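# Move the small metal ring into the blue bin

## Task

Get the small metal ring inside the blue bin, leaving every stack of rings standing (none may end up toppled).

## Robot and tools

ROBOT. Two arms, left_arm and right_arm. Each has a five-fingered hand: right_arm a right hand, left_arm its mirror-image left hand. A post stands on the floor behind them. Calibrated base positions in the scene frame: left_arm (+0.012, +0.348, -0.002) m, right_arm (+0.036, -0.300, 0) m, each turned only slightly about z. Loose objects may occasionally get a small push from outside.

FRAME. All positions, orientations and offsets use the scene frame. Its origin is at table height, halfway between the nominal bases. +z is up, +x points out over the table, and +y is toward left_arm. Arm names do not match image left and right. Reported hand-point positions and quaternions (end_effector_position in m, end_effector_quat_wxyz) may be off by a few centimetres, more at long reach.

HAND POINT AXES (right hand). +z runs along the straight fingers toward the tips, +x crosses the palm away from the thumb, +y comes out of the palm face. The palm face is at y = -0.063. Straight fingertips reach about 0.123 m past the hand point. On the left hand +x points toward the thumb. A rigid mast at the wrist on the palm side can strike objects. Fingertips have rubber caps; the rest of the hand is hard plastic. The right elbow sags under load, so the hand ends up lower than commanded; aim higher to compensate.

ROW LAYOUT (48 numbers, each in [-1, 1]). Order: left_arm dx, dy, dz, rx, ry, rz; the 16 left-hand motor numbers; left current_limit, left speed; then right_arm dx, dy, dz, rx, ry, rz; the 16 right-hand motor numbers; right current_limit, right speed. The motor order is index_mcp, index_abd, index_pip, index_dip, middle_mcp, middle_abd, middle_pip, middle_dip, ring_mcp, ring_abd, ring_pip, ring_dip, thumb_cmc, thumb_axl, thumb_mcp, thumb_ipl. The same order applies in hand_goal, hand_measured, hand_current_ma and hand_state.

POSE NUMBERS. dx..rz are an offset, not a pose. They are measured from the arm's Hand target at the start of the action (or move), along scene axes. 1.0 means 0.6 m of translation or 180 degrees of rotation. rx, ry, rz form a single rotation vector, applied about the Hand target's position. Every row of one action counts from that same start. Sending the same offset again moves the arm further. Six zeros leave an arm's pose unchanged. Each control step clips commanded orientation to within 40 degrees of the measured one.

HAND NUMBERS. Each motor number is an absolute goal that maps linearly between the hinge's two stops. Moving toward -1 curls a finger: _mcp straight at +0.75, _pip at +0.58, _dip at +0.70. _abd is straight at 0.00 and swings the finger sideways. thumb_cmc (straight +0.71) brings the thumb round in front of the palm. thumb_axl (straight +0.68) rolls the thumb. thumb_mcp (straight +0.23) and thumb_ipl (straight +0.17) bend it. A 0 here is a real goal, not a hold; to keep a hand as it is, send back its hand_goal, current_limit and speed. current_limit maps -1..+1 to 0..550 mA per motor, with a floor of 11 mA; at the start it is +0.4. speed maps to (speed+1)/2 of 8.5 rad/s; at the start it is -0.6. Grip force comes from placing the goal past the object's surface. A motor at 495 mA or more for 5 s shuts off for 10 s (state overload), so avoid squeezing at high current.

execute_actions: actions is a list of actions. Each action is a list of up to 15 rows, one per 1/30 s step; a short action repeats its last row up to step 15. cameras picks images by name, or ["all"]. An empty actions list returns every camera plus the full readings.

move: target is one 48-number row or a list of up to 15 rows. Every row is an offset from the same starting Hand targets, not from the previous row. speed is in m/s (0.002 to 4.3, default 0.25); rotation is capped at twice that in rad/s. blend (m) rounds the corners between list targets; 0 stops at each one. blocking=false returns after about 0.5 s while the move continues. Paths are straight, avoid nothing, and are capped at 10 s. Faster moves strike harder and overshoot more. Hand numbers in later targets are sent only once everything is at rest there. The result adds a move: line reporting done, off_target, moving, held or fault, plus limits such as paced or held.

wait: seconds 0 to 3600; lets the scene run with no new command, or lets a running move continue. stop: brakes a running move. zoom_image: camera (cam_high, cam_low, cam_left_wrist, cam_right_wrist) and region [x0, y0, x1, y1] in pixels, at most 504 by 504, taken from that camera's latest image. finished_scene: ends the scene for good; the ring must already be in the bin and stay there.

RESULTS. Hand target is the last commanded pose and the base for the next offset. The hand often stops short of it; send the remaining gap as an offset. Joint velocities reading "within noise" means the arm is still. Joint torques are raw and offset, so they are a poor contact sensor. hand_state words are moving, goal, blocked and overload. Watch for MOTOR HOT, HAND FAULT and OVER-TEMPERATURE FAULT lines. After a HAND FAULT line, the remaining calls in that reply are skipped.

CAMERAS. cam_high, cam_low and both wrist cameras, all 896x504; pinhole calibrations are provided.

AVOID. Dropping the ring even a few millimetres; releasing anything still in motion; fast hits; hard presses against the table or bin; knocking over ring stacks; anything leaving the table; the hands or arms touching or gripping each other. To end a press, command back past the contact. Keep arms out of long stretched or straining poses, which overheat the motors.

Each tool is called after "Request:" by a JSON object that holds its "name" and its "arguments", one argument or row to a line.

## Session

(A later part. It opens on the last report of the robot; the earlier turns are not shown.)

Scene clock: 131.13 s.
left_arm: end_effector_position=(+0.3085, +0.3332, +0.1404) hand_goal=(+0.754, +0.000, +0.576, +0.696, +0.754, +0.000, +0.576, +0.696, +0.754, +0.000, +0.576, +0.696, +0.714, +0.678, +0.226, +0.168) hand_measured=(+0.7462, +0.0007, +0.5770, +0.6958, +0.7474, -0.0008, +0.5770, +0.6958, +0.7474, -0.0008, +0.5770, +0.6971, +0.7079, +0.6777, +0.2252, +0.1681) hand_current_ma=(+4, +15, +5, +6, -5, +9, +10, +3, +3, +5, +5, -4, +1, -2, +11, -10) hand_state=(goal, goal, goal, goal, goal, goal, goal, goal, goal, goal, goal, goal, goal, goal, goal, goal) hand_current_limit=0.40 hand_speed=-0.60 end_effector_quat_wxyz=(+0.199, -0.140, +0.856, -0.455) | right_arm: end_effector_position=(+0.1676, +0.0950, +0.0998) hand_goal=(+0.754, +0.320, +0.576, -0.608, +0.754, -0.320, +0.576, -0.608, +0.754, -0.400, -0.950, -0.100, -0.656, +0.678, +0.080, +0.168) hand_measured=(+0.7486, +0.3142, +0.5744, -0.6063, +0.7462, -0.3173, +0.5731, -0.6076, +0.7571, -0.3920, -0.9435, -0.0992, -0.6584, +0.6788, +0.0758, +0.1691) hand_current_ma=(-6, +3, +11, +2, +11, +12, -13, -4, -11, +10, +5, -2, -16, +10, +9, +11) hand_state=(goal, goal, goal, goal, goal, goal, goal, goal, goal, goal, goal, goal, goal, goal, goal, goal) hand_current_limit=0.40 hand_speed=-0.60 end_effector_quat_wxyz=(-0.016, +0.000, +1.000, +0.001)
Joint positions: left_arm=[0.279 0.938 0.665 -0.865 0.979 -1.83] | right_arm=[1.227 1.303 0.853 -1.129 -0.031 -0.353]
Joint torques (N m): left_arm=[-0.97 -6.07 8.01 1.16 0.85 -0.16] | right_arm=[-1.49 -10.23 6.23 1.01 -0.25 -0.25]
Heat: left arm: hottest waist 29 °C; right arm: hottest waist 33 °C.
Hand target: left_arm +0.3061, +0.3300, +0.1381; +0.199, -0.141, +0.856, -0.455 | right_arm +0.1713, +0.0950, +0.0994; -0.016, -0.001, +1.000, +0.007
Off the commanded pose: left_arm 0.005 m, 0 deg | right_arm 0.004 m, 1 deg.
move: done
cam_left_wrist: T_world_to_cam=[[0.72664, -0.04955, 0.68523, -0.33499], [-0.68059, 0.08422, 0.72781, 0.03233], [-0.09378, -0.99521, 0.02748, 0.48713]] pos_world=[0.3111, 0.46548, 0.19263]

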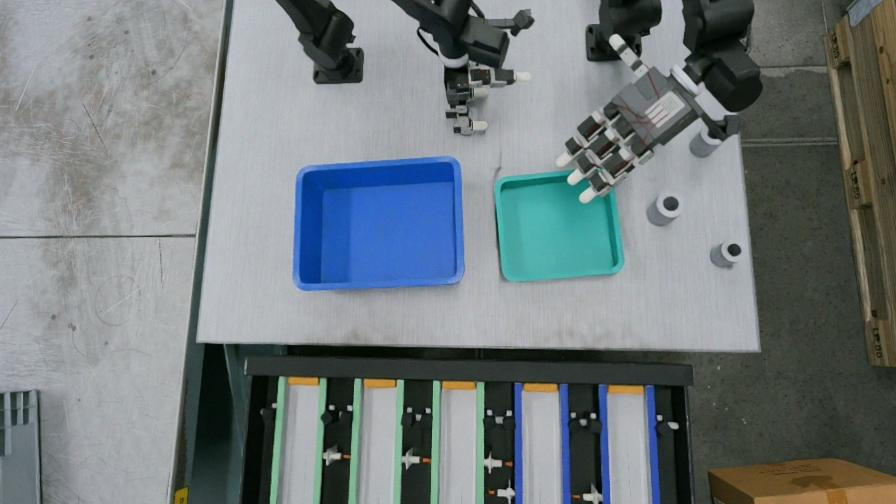

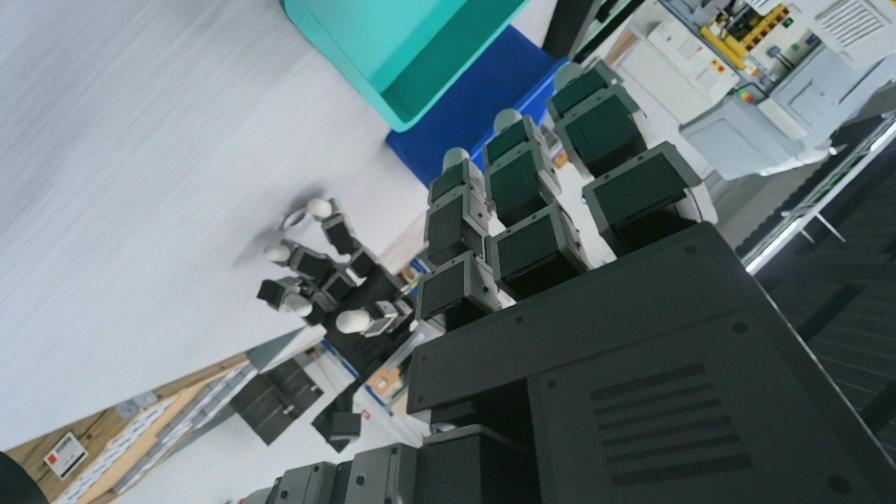

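Request:
{"name": "move", "arguments": {
  "target": [0,0,0,0,0,0,0.754,0,0.576,0.696,0.754,0,0.576,0.696,0.754,0,0.576,0.696,0.714,0.678,0.226,0.168,0.4,-0.6,-0.001,0.001,-0.014,0,0,0,0.754,0.32,0.576,-0.609,0.754,-0.32,0.576,-0.609,0.754,-0.4,-0.95,-0.1,-0.657,0.678,0.08,0.168,0.4,-0.6],
  "speed": 0.03
}}

Scene clock: 131.97 s.
left_arm: end_effector_position=(+0.3085, +0.3332, +0.1404) hand_goal=(+0.754, +0.000, +0.576, +0.696, +0.754, +0.000, +0.576, +0.696, +0.754, +0.000, +0.576, +0.696, +0.714, +0.678, +0.226, +0.168) hand_measured=(+0.7462, -0.0008, +0.5770, +0.6958, +0.7474, +0.0007, +0.5770, +0.6958, +0.7474, +0.0007, +0.5770, +0.6958, +0.7079, +0.6777, +0.2252, +0.1672) hand_current_ma=(-2, +12, -4, +8, +1, -5, +10, +14, -11, +30, +6, -12, -10, -9, -7, -11) hand_state=(goal, goal, goal, goal, goal, goal, goal, goal, goal, goal, goal, goal, goal, goal, goal, goal) hand_current_limit=0.40 hand_speed=-0.60 end_effector_quat_wxyz=(+0.199, -0.140, +0.856, -0.455) | right_arm: end_effector_position=(+0.1680, +0.0964, +0.0968) hand_goal=(+0.754, +0.320, +0.576, -0.608, +0.754, -0.320, +0.576, -0.608, +0.754, -0.400, -0.950, -0.100, -0.656, +0.678, +0.080, +0.168) hand_measured=(+0.7486, +0.3157, +0.5757, -0.6063, +0.7462, -0.3173, +0.5731, -0.6063, +0.7571, -0.3934, -0.9435, -0.0992, -0.6584, +0.6777, +0.0768, +0.1691) hand_current_ma=(+4, -1, +9, +4, +18, +12, +15, +13, -1, +8, +19, -6, -3, -7, +3, +6) hand_state=(goal, goal, goal, goal, goal, goal, goal, goal, goal, goal, goal, goal, goal, goal, goal, goal) hand_current_limit=0.40 hand_speed=-0.60 end_effector_quat_wxyz=(-0.014, -0.001, +1.000, +0.008)
Joint positions: left_arm=[0.279 0.938 0.665 -0.865 0.979 -1.83] | right_arm=[1.227 1.303 0.84 -1.102 -0.031 -0.354]
Joint torques (N m): left_arm=[-0.56 -6.18 7.97 1.05 0.85 -0.18] | right_arm=[-1.44 -8.47 6.06 0.83 -0.28 -0.21]
Heat: left arm: hottest waist 29 °C; right arm: hottest waist 33 °C.
Hand target: left_arm +0.3061, +0.3300, +0.1381; +0.199, -0.141, +0.856, -0.455 | right_arm +0.1706, +0.0956, +0.0910; -0.016, -0.001, +1.000, +0.007
Off the commanded pose: left_arm 0.005 m, 0 deg | right_arm 0.007 m, 0 deg.
move: done

Request:
{"name": "move", "arguments": {
  "target": [0,0,0,0,0,0,0.754,0,0.576,0.696,0.754,0,0.576,0.696,0.754,0,0.576,0.696,0.714,0.678,0.226,0.168,0.4,-0.6,-0.001,-0.001,-0.008,0,0,0,0.754,0.32,0.576,-0.609,0.754,-0.32,0.576,-0.609,0.754,-0.4,-0.95,-0.1,-0.657,0.678,0.08,0.168,0.4,-0.6],
  "speed": 0.03,
  "cameras": ["cam_high","cam_left_wrist"]
}}

Request:
{"name": "zoom_image", "arguments": {
  "camera": "cam_left_wrist",
  "region": [250, 170, 370, 270]
}}

Request:
{"name": "zoom_image", "arguments": {
  "camera": "cam_high",
  "region": [440, 80, 500, 140]
}}

Scene clock: 132.57 s.
left_arm: end_effector_position=(+0.3085, +0.3332, +0.1404) hand_goal=(+0.754, +0.000, +0.576, +0.696, +0.754, +0.000, +0.576, +0.696, +0.754, +0.000, +0.576, +0.696, +0.714, +0.678, +0.226, +0.168) hand_measured=(+0.7462, +0.0007, +0.5770, +0.6958, +0.7474, +0.0007, +0.5770, +0.6958, +0.7462, +0.0007, +0.5770, +0.6958, +0.7079, +0.6777, +0.2242, +0.1681) hand_current_ma=(-4, +29, -9, +12, +0, +4, +26, +8, +0, +15, +1, -4, -5, -6, -4, -6) hand_state=(goal, goal, goal, goal, goal, goal, goal, goal, goal, goal, goal, goal, goal, goal, goal, goal) hand_current_limit=0.40 hand_speed=-0.60 end_effector_quat_wxyz=(+0.199, -0.140, +0.856, -0.455) | right_arm: end_effector_position=(+0.1677, +0.0958, +0.0938) hand_goal=(+0.754, +0.320, +0.576, -0.608, +0.754, -0.320, +0.576, -0.608, +0.754, -0.400, -0.950, -0.100, -0.656, +0.678, +0.080, +0.168) hand_measured=(+0.7498, +0.3142, +0.5744, -0.6076, +0.7462, -0.3173, +0.5731, -0.6076, +0.7571, -0.3920, -0.9435, -0.0992, -0.6584, +0.6788, +0.0758, +0.1700) hand_current_ma=(-3, -17, +3, -5, -17, +6, +12, +4, -10, +5, +11, +14, +6, -7, +10, +5) hand_state=(goal, goal, goal, goal, goal, goal, goal, goal, goal, goal, goal, goal, goal, goal, goal, goal) hand_current_limit=0.40 hand_speed=-0.60 end_effector_quat_wxyz=(-0.013, -0.001, +1.000, +0.010)
Joint positions: left_arm=[0.279 0.938 0.665 -0.865 0.979 -1.83] | right_arm=[1.227 1.303 0.83 -1.088 -0.031 -0.354]
Joint torques (N m): left_arm=[-0.97 -6.59 7.97 1.2 0.89 -0.23] | right_arm=[-1.14 -8.59 6.19 0.76 -0.27 -0.21]
Heat: left arm: hottest waist 29 °C; right arm: hottest waist 33 °C.
Hand target: left_arm +0.3061, +0.3300, +0.1381; +0.199, -0.141, +0.856, -0.455 | right_arm +0.1700, +0.0949, +0.0862; -0.016, -0.001, +1.000, +0.007
Off the commanded pose: left_arm 0.005 m, 0 deg | right_arm 0.008 m, 0 deg.
move: done
cam_left_wrist: T_world_to_cam=[[0.72664, -0.04955, 0.68523, -0.33499], [-0.68059, 0.08422, 0.72781, 0.03233], [-0.09378, -0.99521, 0.02748, 0.48713]] pos_world=[0.3111, 0.46548, 0.19263]

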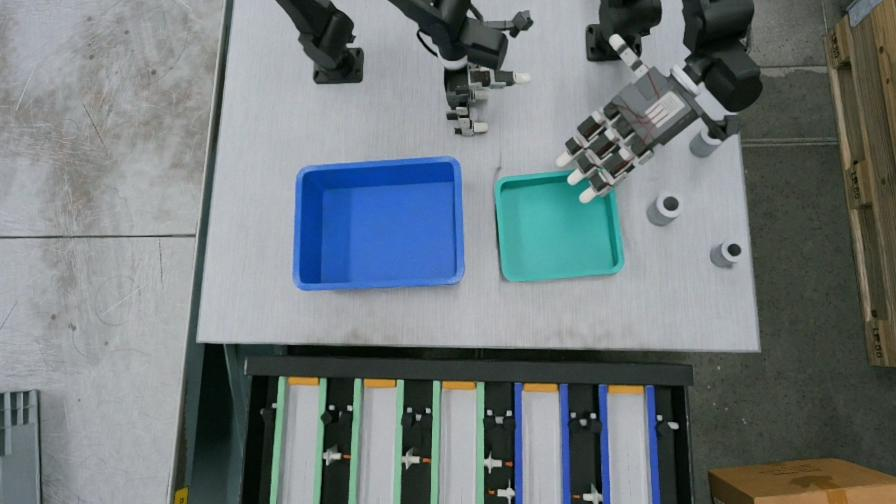

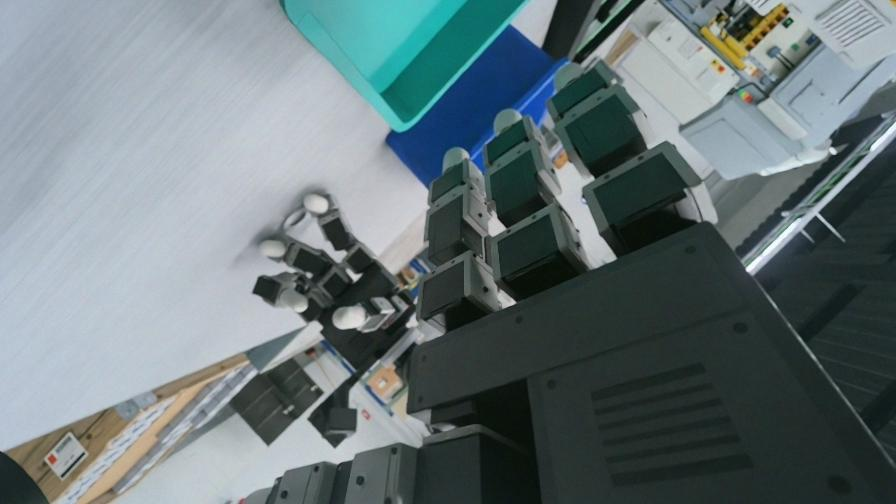

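Scaled by 4.200 from the camera's image (finer frame: 1280x720).

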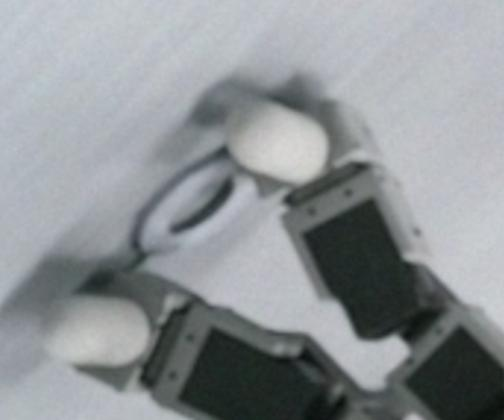

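Scaled by 8.400 from the camera's image (finer frame: 1280x720).

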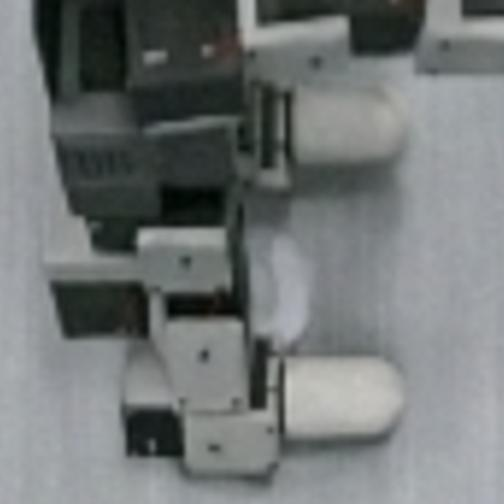

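Request:
{"name": "move", "arguments": {
  "target": [0,0,0,0,0,0,0.754,0,0.576,0.696,0.754,0,0.576,0.696,0.754,0,0.576,0.696,0.714,0.678,0.226,0.168,0.4,-0.6,-0.001,-0.001,-0.007,0,0,0,0.754,0.32,0.576,-0.609,0.754,-0.32,0.576,-0.609,0.754,-0.4,-0.95,-0.1,-0.657,0.678,0.08,0.168,0.4,-0.6],
  "speed": 0.03
}}

Scene clock: 133.20 s.
left_arm: end_effector_position=(+0.3085, +0.3332, +0.1404) hand_goal=(+0.754, +0.000, +0.576, +0.696, +0.754, +0.000, +0.576, +0.696, +0.754, +0.000, +0.576, +0.696, +0.714, +0.678, +0.226, +0.168) hand_measured=(+0.7462, -0.0008, +0.5770, +0.6958, +0.7474, +0.0007, +0.5770, +0.6958, +0.7474, +0.0007, +0.5770, +0.6958, +0.7079, +0.6777, +0.2252, +0.1672) hand_current_ma=(+10, +10, -8, -9, -7, +1, +3, +1, -8, +7, +2, -3, -14, -4, +7, -9) hand_state=(goal, goal, goal, goal, goal, goal, goal, goal, goal, goal, goal, goal, goal, goal, goal, goal) hand_current_limit=0.40 hand_speed=-0.60 end_effector_quat_wxyz=(+0.199, -0.140, +0.856, -0.455) | right_arm: end_effector_position=(+0.1676, +0.0953, +0.0899) hand_goal=(+0.754, +0.320, +0.576, -0.608, +0.754, -0.320, +0.576, -0.608, +0.754, -0.400, -0.950, -0.100, -0.656, +0.678, +0.080, +0.168) hand_measured=(+0.7486, +0.3157, +0.5770, -0.6089, +0.7474, -0.3158, +0.5731, -0.6076, +0.7571, -0.3934, -0.9435, -0.0992, -0.6584, +0.6788, +0.0768, +0.1691) hand_current_ma=(-4, -1, -5, +3, -2, +5, +9, +2, +0, +11, +6, -3, -11, +4, +6, +18) hand_state=(goal, goal, goal, goal, goal, goal, goal, goal, goal, goal, goal, goal, goal, goal, goal, goal) hand_current_limit=0.40 hand_speed=-0.60 end_effector_quat_wxyz=(-0.013, -0.001, +1.000, +0.010)
Joint positions: left_arm=[0.279 0.938 0.665 -0.865 0.979 -1.83] | right_arm=[1.227 1.307 0.822 -1.075 -0.031 -0.354]
Joint torques (N m): left_arm=[-0.91 -6.24 8.21 1.05 0.85 -0.19] | right_arm=[-1.08 -8.59 6.01 0.92 -0.27 -0.13]
Heat: left arm: hottest waist 29 °C; right arm: hottest waist 33 °C.
Hand target: left_arm +0.3061, +0.3300, +0.1381; +0.199, -0.141, +0.856, -0.455 | right_arm +0.1695, +0.0944, +0.0820; -0.016, -0.001, +1.000, +0.007
Off the commanded pose: left_arm 0.005 m, 0 deg | right_arm 0.008 m, 0 deg.
move: done

Request:
{"name": "move", "arguments": {
  "target": [0,0,0,0,0,0,0.754,0,0.576,0.696,0.754,0,0.576,0.696,0.754,0,0.576,0.696,0.714,0.678,0.226,0.168,0.4,-0.6,0,0,-0.004,0,0,0,0.754,0.32,0.576,-0.609,0.754,-0.32,0.576,-0.609,0.754,-0.4,-0.95,-0.1,-0.657,0.678,0.08,0.168,0.4,-0.6],
  "speed": 0.03,
  "cameras": ["cam_high","cam_left_wrist"]
}}

Request:
{"name": "zoom_image", "arguments": {
  "camera": "cam_left_wrist",
  "region": [250, 170, 370, 270]
}}

Request:
{"name": "zoom_image", "arguments": {
  "camera": "cam_high",
  "region": [440, 80, 500, 140]
}}

Scene clock: 133.87 s.
left_arm: end_effector_position=(+0.3085, +0.3332, +0.1404) hand_goal=(+0.754, +0.000, +0.576, +0.696, +0.754, +0.000, +0.576, +0.696, +0.754, +0.000, +0.576, +0.696, +0.714, +0.678, +0.226, +0.168) hand_measured=(+0.7462, -0.0008, +0.5770, +0.6958, +0.7474, -0.0008, +0.5770, +0.6958, +0.7474, +0.0007, +0.5757, +0.6958, +0.7079, +0.6777, +0.2252, +0.1681) hand_current_ma=(-3, +14, -16, +21, -13, +4, -10, +9, +3, +16, +5, -18, -5, -7, -8, -8) hand_state=(goal, goal, goal, goal, goal, goal, goal, goal, goal, goal, goal, goal, goal, goal, goal, goal) hand_current_limit=0.40 hand_speed=-0.60 end_effector_quat_wxyz=(+0.199, -0.140, +0.856, -0.455) | right_arm: end_effector_position=(+0.1681, +0.0968, +0.0903) hand_goal=(+0.754, +0.320, +0.576, -0.608, +0.754, -0.320, +0.576, -0.608, +0.754, -0.400, -0.950, -0.100, -0.656, +0.678, +0.080, +0.168) hand_measured=(+0.7486, +0.3157, +0.5782, -0.6063, +0.7462, -0.3173, +0.5744, -0.6076, +0.7571, -0.3934, -0.9435, -0.0992, -0.6584, +0.6788, +0.0758, +0.1700) hand_current_ma=(-7, -12, -2, -1, -7, +14, -5, +1, +6, +0, +0, -4, -2, +6, +12, +2) hand_state=(goal, goal, goal, goal, goal, goal, goal, goal, goal, goal, goal, goal, goal, goal, goal, goal) hand_current_limit=0.40 hand_speed=-0.60 end_effector_quat_wxyz=(-0.012, -0.001, +1.000, +0.013)
Joint positions: left_arm=[0.279 0.938 0.665 -0.865 0.979 -1.83] | right_arm=[1.227 1.307 0.822 -1.069 -0.031 -0.354]
Joint torques (N m): left_arm=[-1.61 -5.89 8.03 1.21 0.78 -0.16] | right_arm=[-1.26 -7.71 5.86 1.11 -0.26 -0.13]
Heat: left arm: hottest waist 29 °C; right arm: hottest waist 33 °C.
Hand target: left_arm +0.3061, +0.3300, +0.1381; +0.199, -0.141, +0.856, -0.455 | right_arm +0.1694, +0.0944, +0.0796; -0.016, -0.001, +1.000, +0.007
Off the commanded pose: left_arm 0.005 m, 0 deg | right_arm 0.011 m, 1 deg.
move: off_target (right_arm)
cam_left_wrist: T_world_to_cam=[[0.72664, -0.04955, 0.68523, -0.33499], [-0.68059, 0.08422, 0.72781, 0.03233], [-0.09378, -0.99521, 0.02748, 0.48713]] pos_world=[0.3111, 0.46548, 0.19263]

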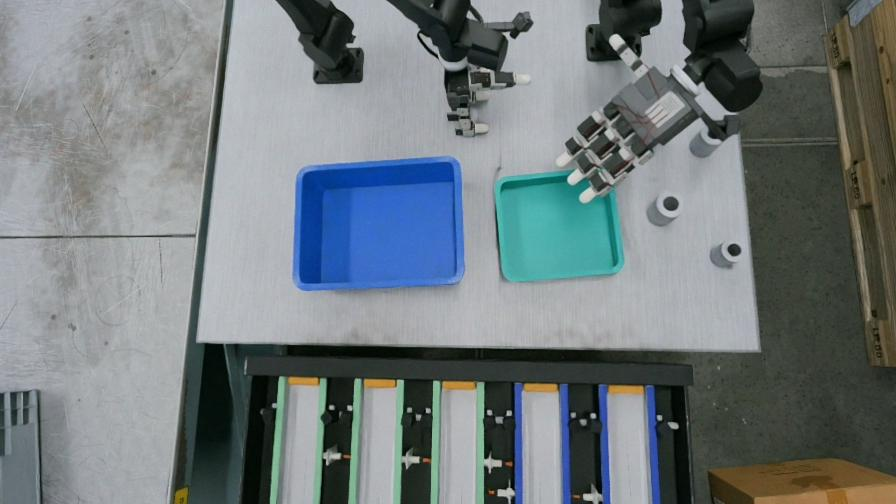

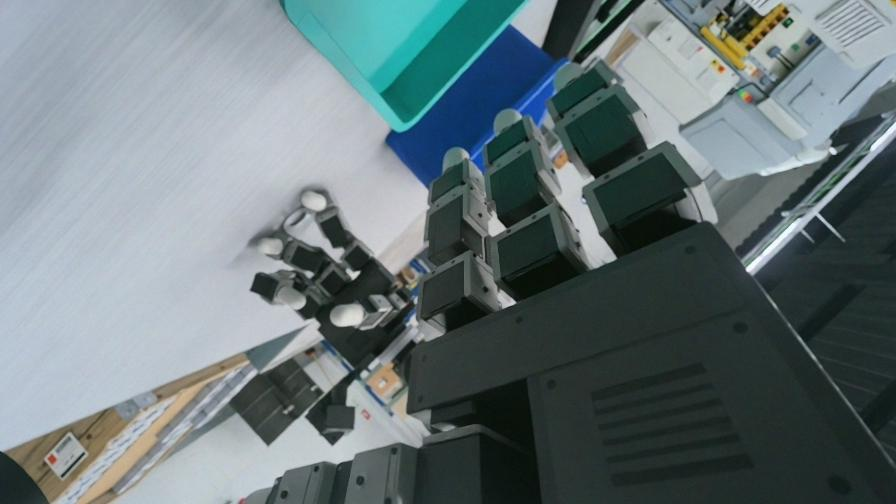

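Scaled by 4.200 from the camera's image (finer frame: 1280x720).

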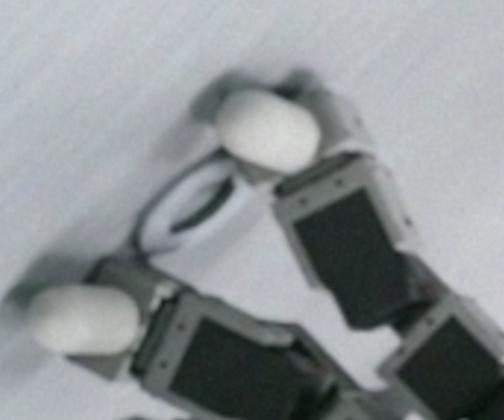

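Scaled by 8.400 from the camera's image (finer frame: 1280x720).

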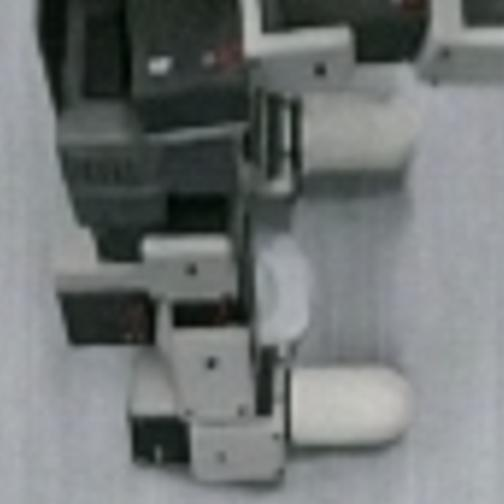

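Request:
{"name": "move", "arguments": {
  "target": [0,0,0,0,0,0,0.754,0,0.576,0.696,0.754,0,0.576,0.696,0.754,0,0.576,0.696,0.714,0.678,0.226,0.168,0.4,-0.6,0,0,0,0,0,0,0.754,0.05,0.576,-0.609,0.754,-0.05,0.576,-0.609,0.754,-0.4,-0.95,-0.1,-0.657,0.678,0.08,0.168,0.4,-0.93],
  "speed": 0.03,
  "cameras": ["cam_high","cam_left_wrist"]
}}

Request:
{"name": "zoom_image", "arguments": {
  "camera": "cam_left_wrist",
  "region": [250, 170, 370, 270]
}}

Request:
{"name": "zoom_image", "arguments": {
  "camera": "cam_high",
  "region": [440, 80, 500, 140]
}}

Scene clock: 134.70 s.
left_arm: end_effector_position=(+0.3085, +0.3332, +0.1404) hand_goal=(+0.754, +0.000, +0.576, +0.696, +0.754, +0.000, +0.576, +0.696, +0.754, +0.000, +0.576, +0.696, +0.714, +0.678, +0.226, +0.168) hand_measured=(+0.7462, -0.0008, +0.5770, +0.6958, +0.7474, -0.0008, +0.5770, +0.6958, +0.7462, +0.0007, +0.5770, +0.6958, +0.7079, +0.6777, +0.2252, +0.1681) hand_current_ma=(-3, +18, -2, +12, +5, +4, -3, +5, +7, +14, +4, -16, -6, +13, -3, -14) hand_state=(goal, goal, goal, goal, goal, goal, goal, goal, goal, goal, goal, goal, goal, goal, goal, goal) hand_current_limit=0.40 hand_speed=-0.60 end_effector_quat_wxyz=(+0.199, -0.140, +0.856, -0.455) | right_arm: end_effector_position=(+0.1682, +0.0971, +0.0904) hand_goal=(+0.754, +0.050, +0.576, -0.608, +0.754, -0.050, +0.576, -0.608, +0.754, -0.400, -0.950, -0.100, -0.656, +0.678, +0.080, +0.168) hand_measured=(+0.7498, +0.2703, +0.5782, -0.6063, +0.7462, -0.2586, +0.5744, -0.6063, +0.7571, -0.3920, -0.9423, -0.0992, -0.6584, +0.6788, +0.0758, +0.1700) hand_current_ma=(-1, +50, +11, -15, +5, -24, +3, +10, -11, -4, +2, -4, +5, +1, +2, +3) hand_state=(goal, moving, goal, goal, goal, moving, goal, goal, goal, goal, goal, goal, goal, goal, goal, goal) hand_current_limit=0.40 hand_speed=-0.93 end_effector_quat_wxyz=(-0.012, -0.001, +1.000, +0.014)
Joint positions: left_arm=[0.279 0.938 0.665 -0.865 0.979 -1.83] | right_arm=[1.227 1.307 0.822 -1.068 -0.031 -0.354]
Joint torques (N m): left_arm=[-0.56 -6.48 7.82 1.25 0.86 -0.15] | right_arm=[-0.91 -8.29 5.81 0.99 -0.26 -0.19]
Heat: left arm: hottest waist 29 °C; right arm: hottest waist 33 °C.
Hand target: left_arm +0.3061, +0.3300, +0.1381; +0.199, -0.141, +0.856, -0.455 | right_arm +0.1695, +0.0944, +0.0797; -0.016, -0.001, +1.000, +0.007
Off the commanded pose: left_arm 0.005 m, 0 deg | right_arm 0.011 m, 1 deg.
move: done
cam_left_wrist: T_world_to_cam=[[0.72664, -0.04955, 0.68523, -0.33499], [-0.68059, 0.08422, 0.72781, 0.03233], [-0.09378, -0.99521, 0.02748, 0.48713]] pos_world=[0.3111, 0.46548, 0.19263]

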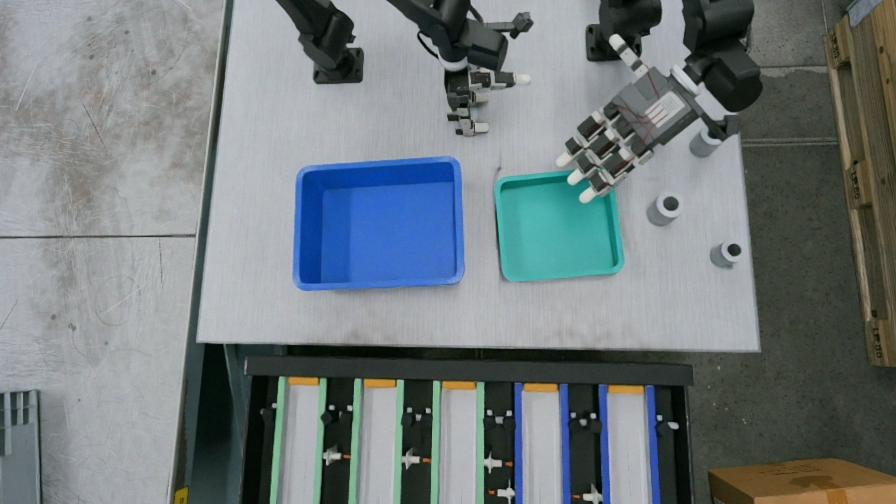

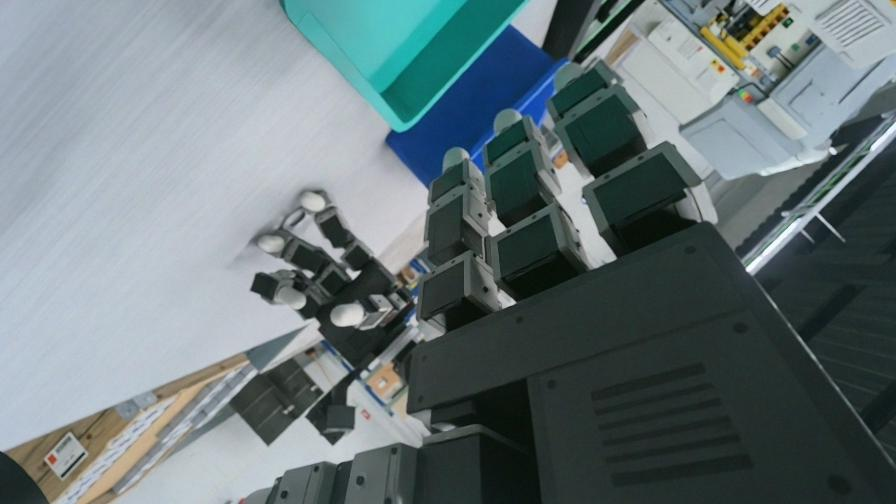

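Scaled by 4.200 from the camera's image (finer frame: 1280x720).

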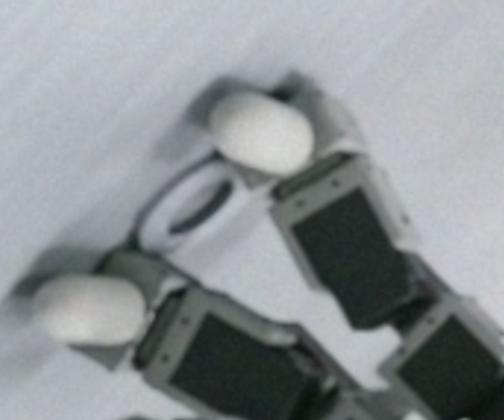

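Scaled by 8.400 from the camera's image (finer frame: 1280x720).

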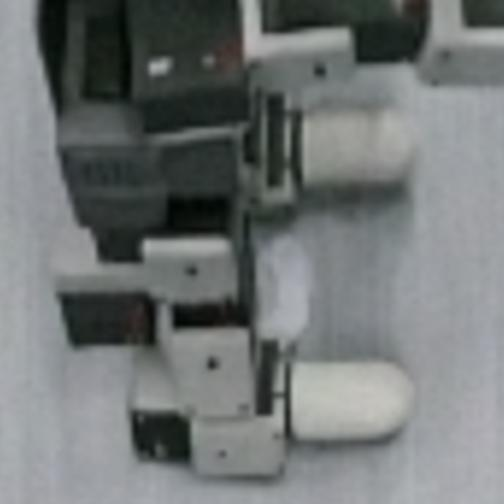

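Request:
{"name": "wait", "arguments": {
  "seconds": 1.0,
  "cameras": ["cam_high","cam_left_wrist"]
}}

Request:
{"name": "zoom_image", "arguments": {
  "camera": "cam_left_wrist",
  "region": [250, 170, 370, 270]
}}

Request:
{"name": "zoom_image", "arguments": {
  "camera": "cam_high",
  "region": [440, 80, 500, 140]
}}

Scene clock: 135.77 s.
left_arm: end_effector_position=(+0.3085, +0.3332, +0.1404) hand_goal=(+0.754, +0.000, +0.576, +0.696, +0.754, +0.000, +0.576, +0.696, +0.754, +0.000, +0.576, +0.696, +0.714, +0.678, +0.226, +0.168) hand_measured=(+0.7462, +0.0007, +0.5757, +0.6958, +0.7474, -0.0008, +0.5770, +0.6971, +0.7462, -0.0008, +0.5770, +0.6958, +0.7079, +0.6777, +0.2252, +0.1681) hand_current_ma=(-1, +17, -17, -1, -1, +15, +10, +1, -4, -2, +6, +5, -11, -1, +1, -1) hand_state=(goal, goal, goal, goal, goal, goal, goal, goal, goal, goal, goal, goal, goal, goal, goal, goal) hand_current_limit=0.40 hand_speed=-0.60 end_effector_quat_wxyz=(+0.199, -0.140, +0.856, -0.455) | right_arm: end_effector_position=(+0.1682, +0.0971, +0.0904) hand_goal=(+0.754, +0.050, +0.576, -0.608, +0.754, -0.050, +0.576, -0.608, +0.754, -0.400, -0.950, -0.100, -0.656, +0.678, +0.080, +0.168) hand_measured=(+0.7498, +0.2673, +0.5782, -0.6050, +0.7462, -0.2557, +0.5731, -0.6063, +0.7571, -0.3934, -0.9435, -0.0992, -0.6584, +0.6777, +0.0758, +0.1691) hand_current_ma=(-15, +174, +11, +10, +4, -144, +9, +10, +1, +0, -4, +2, +3, +0, +2, +3) hand_state=(goal, blocked, goal, goal, goal, blocked, goal, goal, goal, goal, goal, goal, goal, goal, goal, goal) hand_current_limit=0.40 hand_speed=-0.93 end_effector_quat_wxyz=(-0.012, -0.001, +1.000, +0.014)
Joint positions: left_arm=[0.279 0.938 0.665 -0.865 0.979 -1.83] | right_arm=[1.227 1.307 0.822 -1.068 -0.031 -0.354]
Joint torques (N m): left_arm=[-0.79 -6.42 7.84 1.17 0.87 -0.19] | right_arm=[-1.03 -8.29 5.65 1.03 -0.26 -0.16]
Heat: left arm: hottest waist 29 °C; right arm: hottest waist 33 °C.
Hand target: left_arm +0.3061, +0.3300, +0.1381; +0.199, -0.141, +0.856, -0.455 | right_arm +0.1695, +0.0944, +0.0797; -0.016, -0.001, +1.000, +0.007
Off the commanded pose: left_arm 0.005 m, 0 deg | right_arm 0.011 m, 1 deg.
wait: 1.00 s; at rest by 0.10 s
cam_left_wrist: T_world_to_cam=[[0.72664, -0.04955, 0.68523, -0.33499], [-0.68059, 0.08422, 0.72781, 0.03233], [-0.09378, -0.99521, 0.02748, 0.48713]] pos_world=[0.3111, 0.46548, 0.19263]

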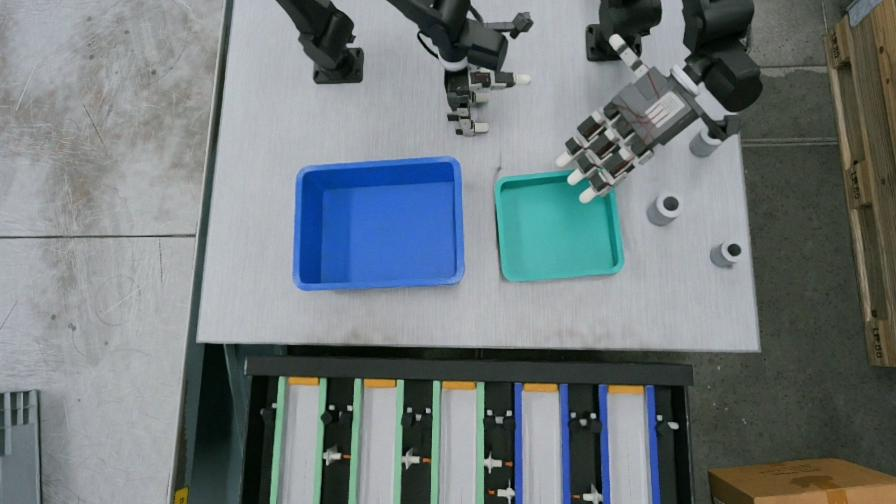

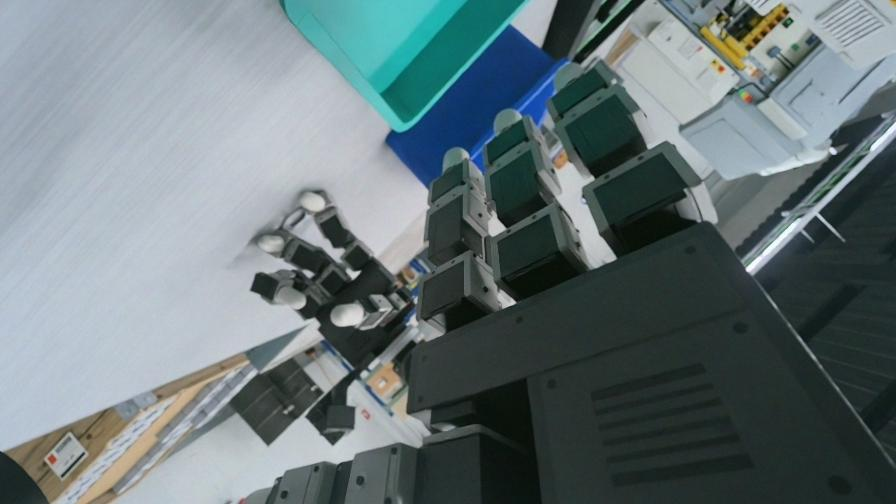

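Scaled by 4.200 from the camera's image (finer frame: 1280x720).

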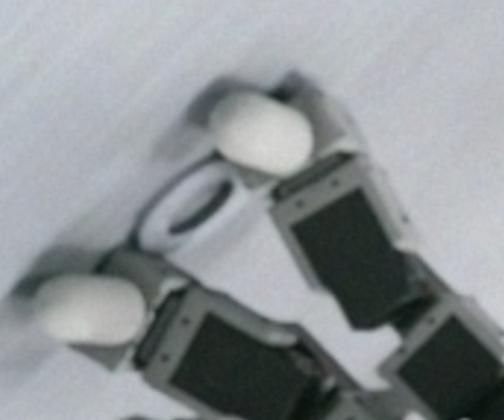

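Scaled by 8.400 from the camera's image (finer frame: 1280x720).

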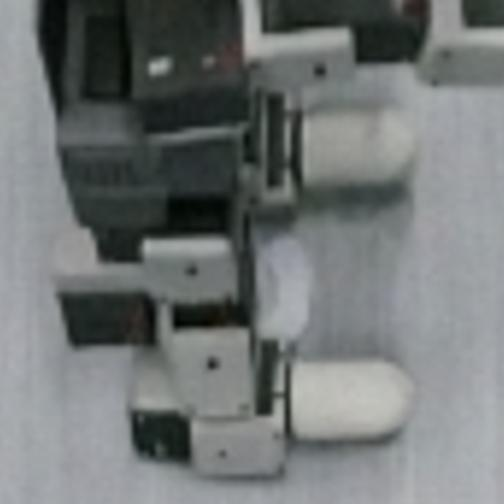

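Request:
{"name": "move", "arguments": {
  "target": [0,0,0,0,0,0,0.754,0,0.576,0.696,0.754,0,0.576,0.696,0.754,0,0.576,0.696,0.714,0.678,0.226,0.168,0.4,-0.6,0,0,0,0,0,0,0.754,-0.03,0.576,-0.609,0.754,0.03,0.576,-0.609,0.754,-0.4,-0.95,-0.1,-0.657,0.678,0.08,0.168,0.4,-0.93],
  "speed": 0.03
}}

Request:
{"name": "wait", "arguments": {
  "seconds": 0.5,
  "cameras": ["cam_left_wrist"]
}}

Request:
{"name": "zoom_image", "arguments": {
  "camera": "cam_left_wrist",
  "region": [250, 170, 370, 270]
}}

Scene clock: 136.57 s.
left_arm: end_effector_position=(+0.3085, +0.3332, +0.1404) hand_goal=(+0.754, +0.000, +0.576, +0.696, +0.754, +0.000, +0.576, +0.696, +0.754, +0.000, +0.576, +0.696, +0.714, +0.678, +0.226, +0.168) hand_measured=(+0.7462, -0.0008, +0.5770, +0.6958, +0.7474, -0.0008, +0.5770, +0.6958, +0.7474, -0.0008, +0.5770, +0.6958, +0.7079, +0.6777, +0.2252, +0.1672) hand_current_ma=(-5, +1, -7, +4, +9, -2, +14, +3, -3, +15, +15, +4, -28, -12, -7, -5) hand_state=(goal, goal, goal, goal, goal, goal, goal, goal, goal, goal, goal, goal, goal, goal, goal, goal) hand_current_limit=0.40 hand_speed=-0.60 end_effector_quat_wxyz=(+0.199, -0.140, +0.856, -0.455) | right_arm: end_effector_position=(+0.1682, +0.0971, +0.0904) hand_goal=(+0.754, -0.030, +0.576, -0.608, +0.754, +0.030, +0.576, -0.608, +0.754, -0.400, -0.950, -0.100, -0.656, +0.678, +0.080, +0.168) hand_measured=(+0.7486, +0.2659, +0.5782, -0.6063, +0.7462, -0.2528, +0.5744, -0.6076, +0.7559, -0.3934, -0.9435, -0.0992, -0.6584, +0.6788, +0.0768, +0.1700) hand_current_ma=(-7, +274, +15, +1, +13, -254, +1, +9, -4, +23, +9, +7, -5, +4, +10, +9) hand_state=(goal, blocked, goal, goal, goal, blocked, goal, goal, goal, goal, goal, goal, goal, goal, goal, goal) hand_current_limit=0.40 hand_speed=-0.93 end_effector_quat_wxyz=(-0.012, -0.001, +1.000, +0.014)
Joint positions: left_arm=[0.279 0.938 0.665 -0.865 0.979 -1.83] | right_arm=[1.227 1.307 0.822 -1.068 -0.031 -0.354]
Joint torques (N m): left_arm=[-1.14 -5.77 7.8 1.16 0.83 -0.14] | right_arm=[-1.08 -8.06 5.81 0.98 -0.27 -0.18]
Heat: left arm: hottest waist 29 °C; right arm: hottest waist 33 °C.
Hand target: left_arm +0.3061, +0.3300, +0.1381; +0.199, -0.141, +0.856, -0.455 | right_arm +0.1695, +0.0944, +0.0797; -0.016, -0.001, +1.000, +0.007
Off the commanded pose: left_arm 0.005 m, 0 deg | right_arm 0.011 m, 1 deg.
move: done

Scene clock: 137.07 s.
left_arm: end_effector_position=(+0.3085, +0.3332, +0.1404) hand_goal=(+0.754, +0.000, +0.576, +0.696, +0.754, +0.000, +0.576, +0.696, +0.754, +0.000, +0.576, +0.696, +0.714, +0.678, +0.226, +0.168) hand_measured=(+0.7462, +0.0007, +0.5770, +0.6958, +0.7474, -0.0008, +0.5770, +0.6958, +0.7462, +0.0007, +0.5770, +0.6958, +0.7079, +0.6777, +0.2252, +0.1672) hand_current_ma=(-7, +11, -12, +0, -15, +9, +8, +7, +5, +23, -6, -5, -13, -6, +4, -2) hand_state=(goal, goal, goal, goal, goal, goal, goal, goal, goal, goal, goal, goal, goal, goal, goal, goal) hand_current_limit=0.40 hand_speed=-0.60 end_effector_quat_wxyz=(+0.199, -0.140, +0.856, -0.455) | right_arm: end_effector_position=(+0.1682, +0.0971, +0.0904) hand_goal=(+0.754, -0.030, +0.576, -0.608, +0.754, +0.030, +0.576, -0.608, +0.754, -0.400, -0.950, -0.100, -0.656, +0.678, +0.080, +0.168) hand_measured=(+0.7498, +0.2673, +0.5782, -0.6063, +0.7474, -0.2528, +0.5757, -0.6076, +0.7559, -0.3934, -0.9435, -0.0992, -0.6584, +0.6777, +0.0758, +0.1691) hand_current_ma=(+4, +268, +8, -4, +2, -235, +16, +4, +9, +2, +14, -4, +3, -2, +0, +2) hand_state=(goal, blocked, goal, goal, goal, blocked, goal, goal, goal, goal, goal, goal, goal, goal, goal, goal) hand_current_limit=0.40 hand_speed=-0.93 end_effector_quat_wxyz=(-0.012, -0.001, +1.000, +0.014)
Joint positions: left_arm=[0.279 0.938 0.665 -0.865 0.979 -1.83] | right_arm=[1.227 1.307 0.822 -1.068 -0.031 -0.354]
Joint torques (N m): left_arm=[-0.85 -6.18 7.77 1.03 0.88 -0.16] | right_arm=[-0.03 -8.41 5.64 0.96 -0.28 -0.15]
Heat: left arm: hottest waist 29 °C; right arm: hottest waist 33 °C.
Hand target: left_arm +0.3061, +0.3300, +0.1381; +0.199, -0.141, +0.856, -0.455 | right_arm +0.1695, +0.0944, +0.0797; -0.016, -0.001, +1.000, +0.007
Off the commanded pose: left_arm 0.005 m, 0 deg | right_arm 0.011 m, 1 deg.
wait: 0.50 s; at rest by 0.17 s
cam_left_wrist: T_world_to_cam=[[0.72664, -0.04955, 0.68523, -0.33499], [-0.68059, 0.08422, 0.72781, 0.03233], [-0.09378, -0.99521, 0.02748, 0.48713]] pos_world=[0.3111, 0.46548, 0.19263]

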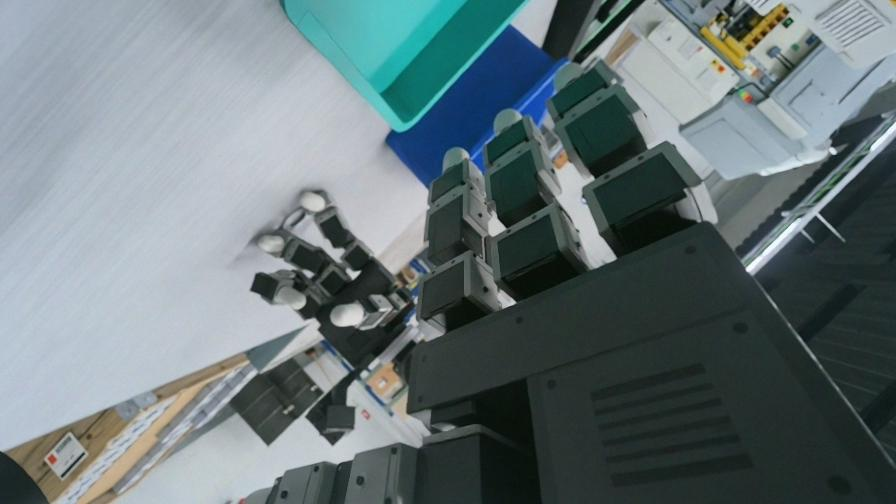

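Scaled by 4.200 from the camera's image (finer frame: 1280x720).

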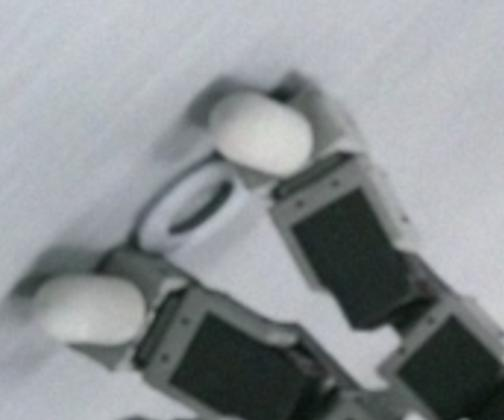

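Request:
{"name": "move", "arguments": {
  "target": [0,0,0,0,0,0,0.754,0,0.576,0.696,0.754,0,0.576,0.696,0.754,0,0.576,0.696,0.714,0.678,0.226,0.168,0.4,-0.6,0,0,0.04,0,0,0,0.754,-0.03,0.576,-0.609,0.754,0.03,0.576,-0.609,0.754,-0.4,-0.95,-0.1,-0.657,0.678,0.08,0.168,0.4,-0.93],
  "speed": 0.03,
  "cameras": ["cam_high","cam_left_wrist"]
}}

Request:
{"name": "zoom_image", "arguments": {
  "camera": "cam_left_wrist",
  "region": [250, 170, 370, 270]
}}

Request:
{"name": "zoom_image", "arguments": {
  "camera": "cam_high",
  "region": [440, 80, 500, 140]
}}

Scene clock: 138.60 s.
left_arm: end_effector_position=(+0.3085, +0.3332, +0.1404) hand_goal=(+0.754, +0.000, +0.576, +0.696, +0.754, +0.000, +0.576, +0.696, +0.754, +0.000, +0.576, +0.696, +0.714, +0.678, +0.226, +0.168) hand_measured=(+0.7462, -0.0008, +0.5770, +0.6958, +0.7474, -0.0008, +0.5757, +0.6958, +0.7462, +0.0007, +0.5770, +0.6958, +0.7079, +0.6777, +0.2252, +0.1681) hand_current_ma=(+3, +3, +2, +3, -11, +6, +8, +16, -8, +15, +14, +14, -13, -2, -2, -2) hand_state=(goal, goal, goal, goal, goal, goal, goal, goal, goal, goal, goal, goal, goal, goal, goal, goal) hand_current_limit=0.40 hand_speed=-0.60 end_effector_quat_wxyz=(+0.199, -0.140, +0.856, -0.455) | right_arm: end_effector_position=(+0.1646, +0.0870, +0.0912) hand_goal=(+0.754, -0.030, +0.576, -0.608, +0.754, +0.030, +0.576, -0.608, +0.754, -0.400, -0.950, -0.100, -0.656, +0.678, +0.080, +0.168) hand_measured=(+0.7462, -0.0213, +0.5757, -0.6063, +0.7450, +0.0241, +0.5731, -0.6076, +0.7571, -0.3920, -0.9435, -0.0992, -0.6584, +0.6798, +0.0768, +0.1700) hand_current_ma=(-13, -4, +4, +2, +19, -3, +3, +0, +10, -1, +17, +8, -10, +5, +9, +11) hand_state=(goal, goal, goal, goal, goal, goal, goal, goal, goal, goal, goal, goal, goal, goal, goal, goal) hand_current_limit=0.40 hand_speed=-0.93 end_effector_quat_wxyz=(-0.018, +0.000, +1.000, -0.002)
Joint positions: left_arm=[0.279 0.938 0.665 -0.865 0.979 -1.83] | right_arm=[1.227 1.296 0.823 -1.114 -0.031 -0.354]
Joint torques (N m): left_arm=[-1.2 -6.53 7.83 1.03 0.85 -0.17] | right_arm=[-0.44 -10.17 8.36 -0.32 -0.25 -0.21]
Heat: left arm: hottest waist 29 °C; right arm: hottest waist 33 °C.
Hand target: left_arm +0.3061, +0.3300, +0.1381; +0.199, -0.141, +0.856, -0.455 | right_arm +0.1695, +0.0944, +0.1037; -0.016, -0.001, +1.000, +0.007
Off the commanded pose: left_arm 0.005 m, 0 deg | right_arm 0.015 m, 1 deg.
move: off_target (right_arm)
cam_left_wrist: T_world_to_cam=[[0.72664, -0.04955, 0.68523, -0.33499], [-0.68059, 0.08422, 0.72781, 0.03233], [-0.09378, -0.99521, 0.02748, 0.48713]] pos_world=[0.3111, 0.46548, 0.19263]

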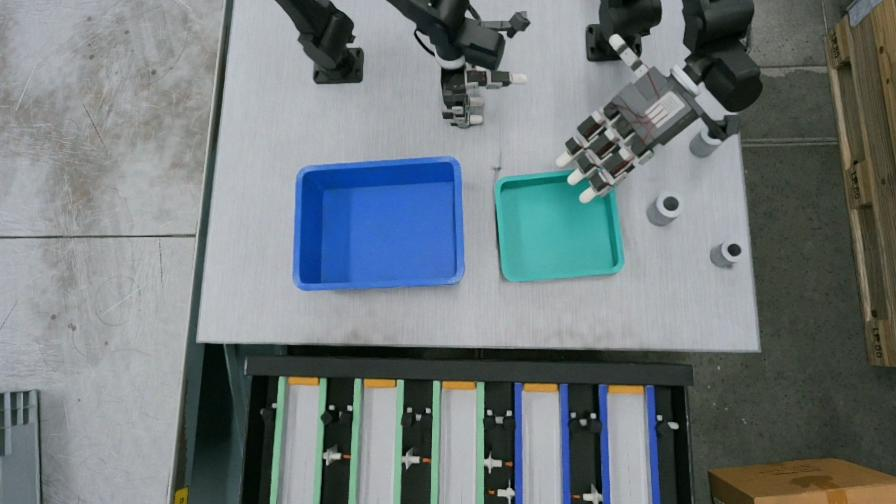

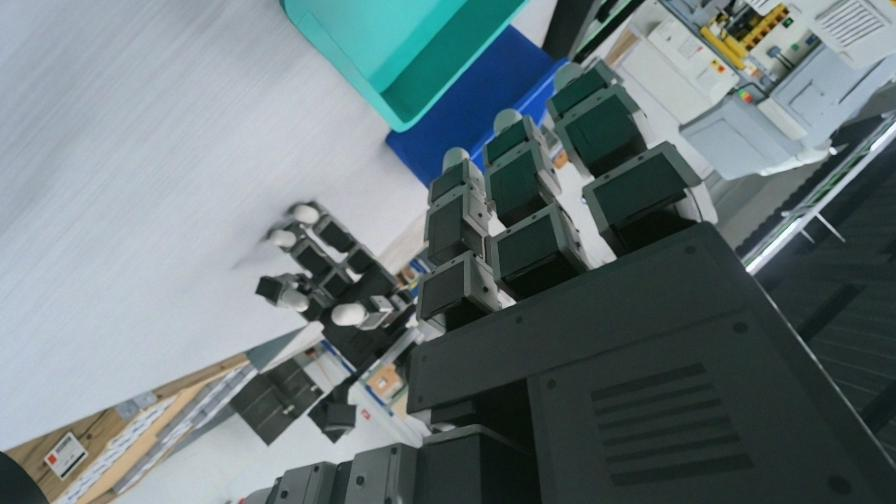

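Scaled by 4.200 from the camera's image (finer frame: 1280x720).

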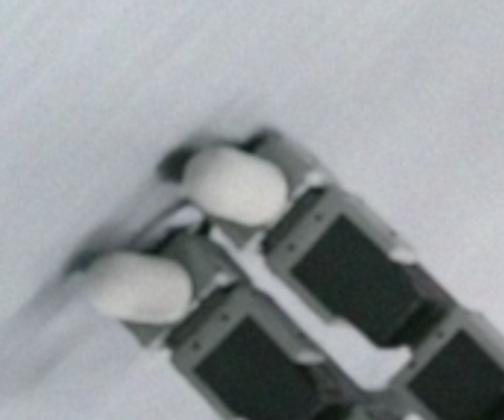

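Scaled by 8.400 from the camera's image (finer frame: 1280x720).

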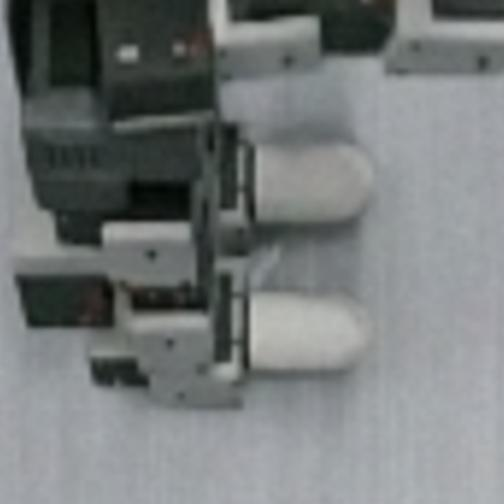

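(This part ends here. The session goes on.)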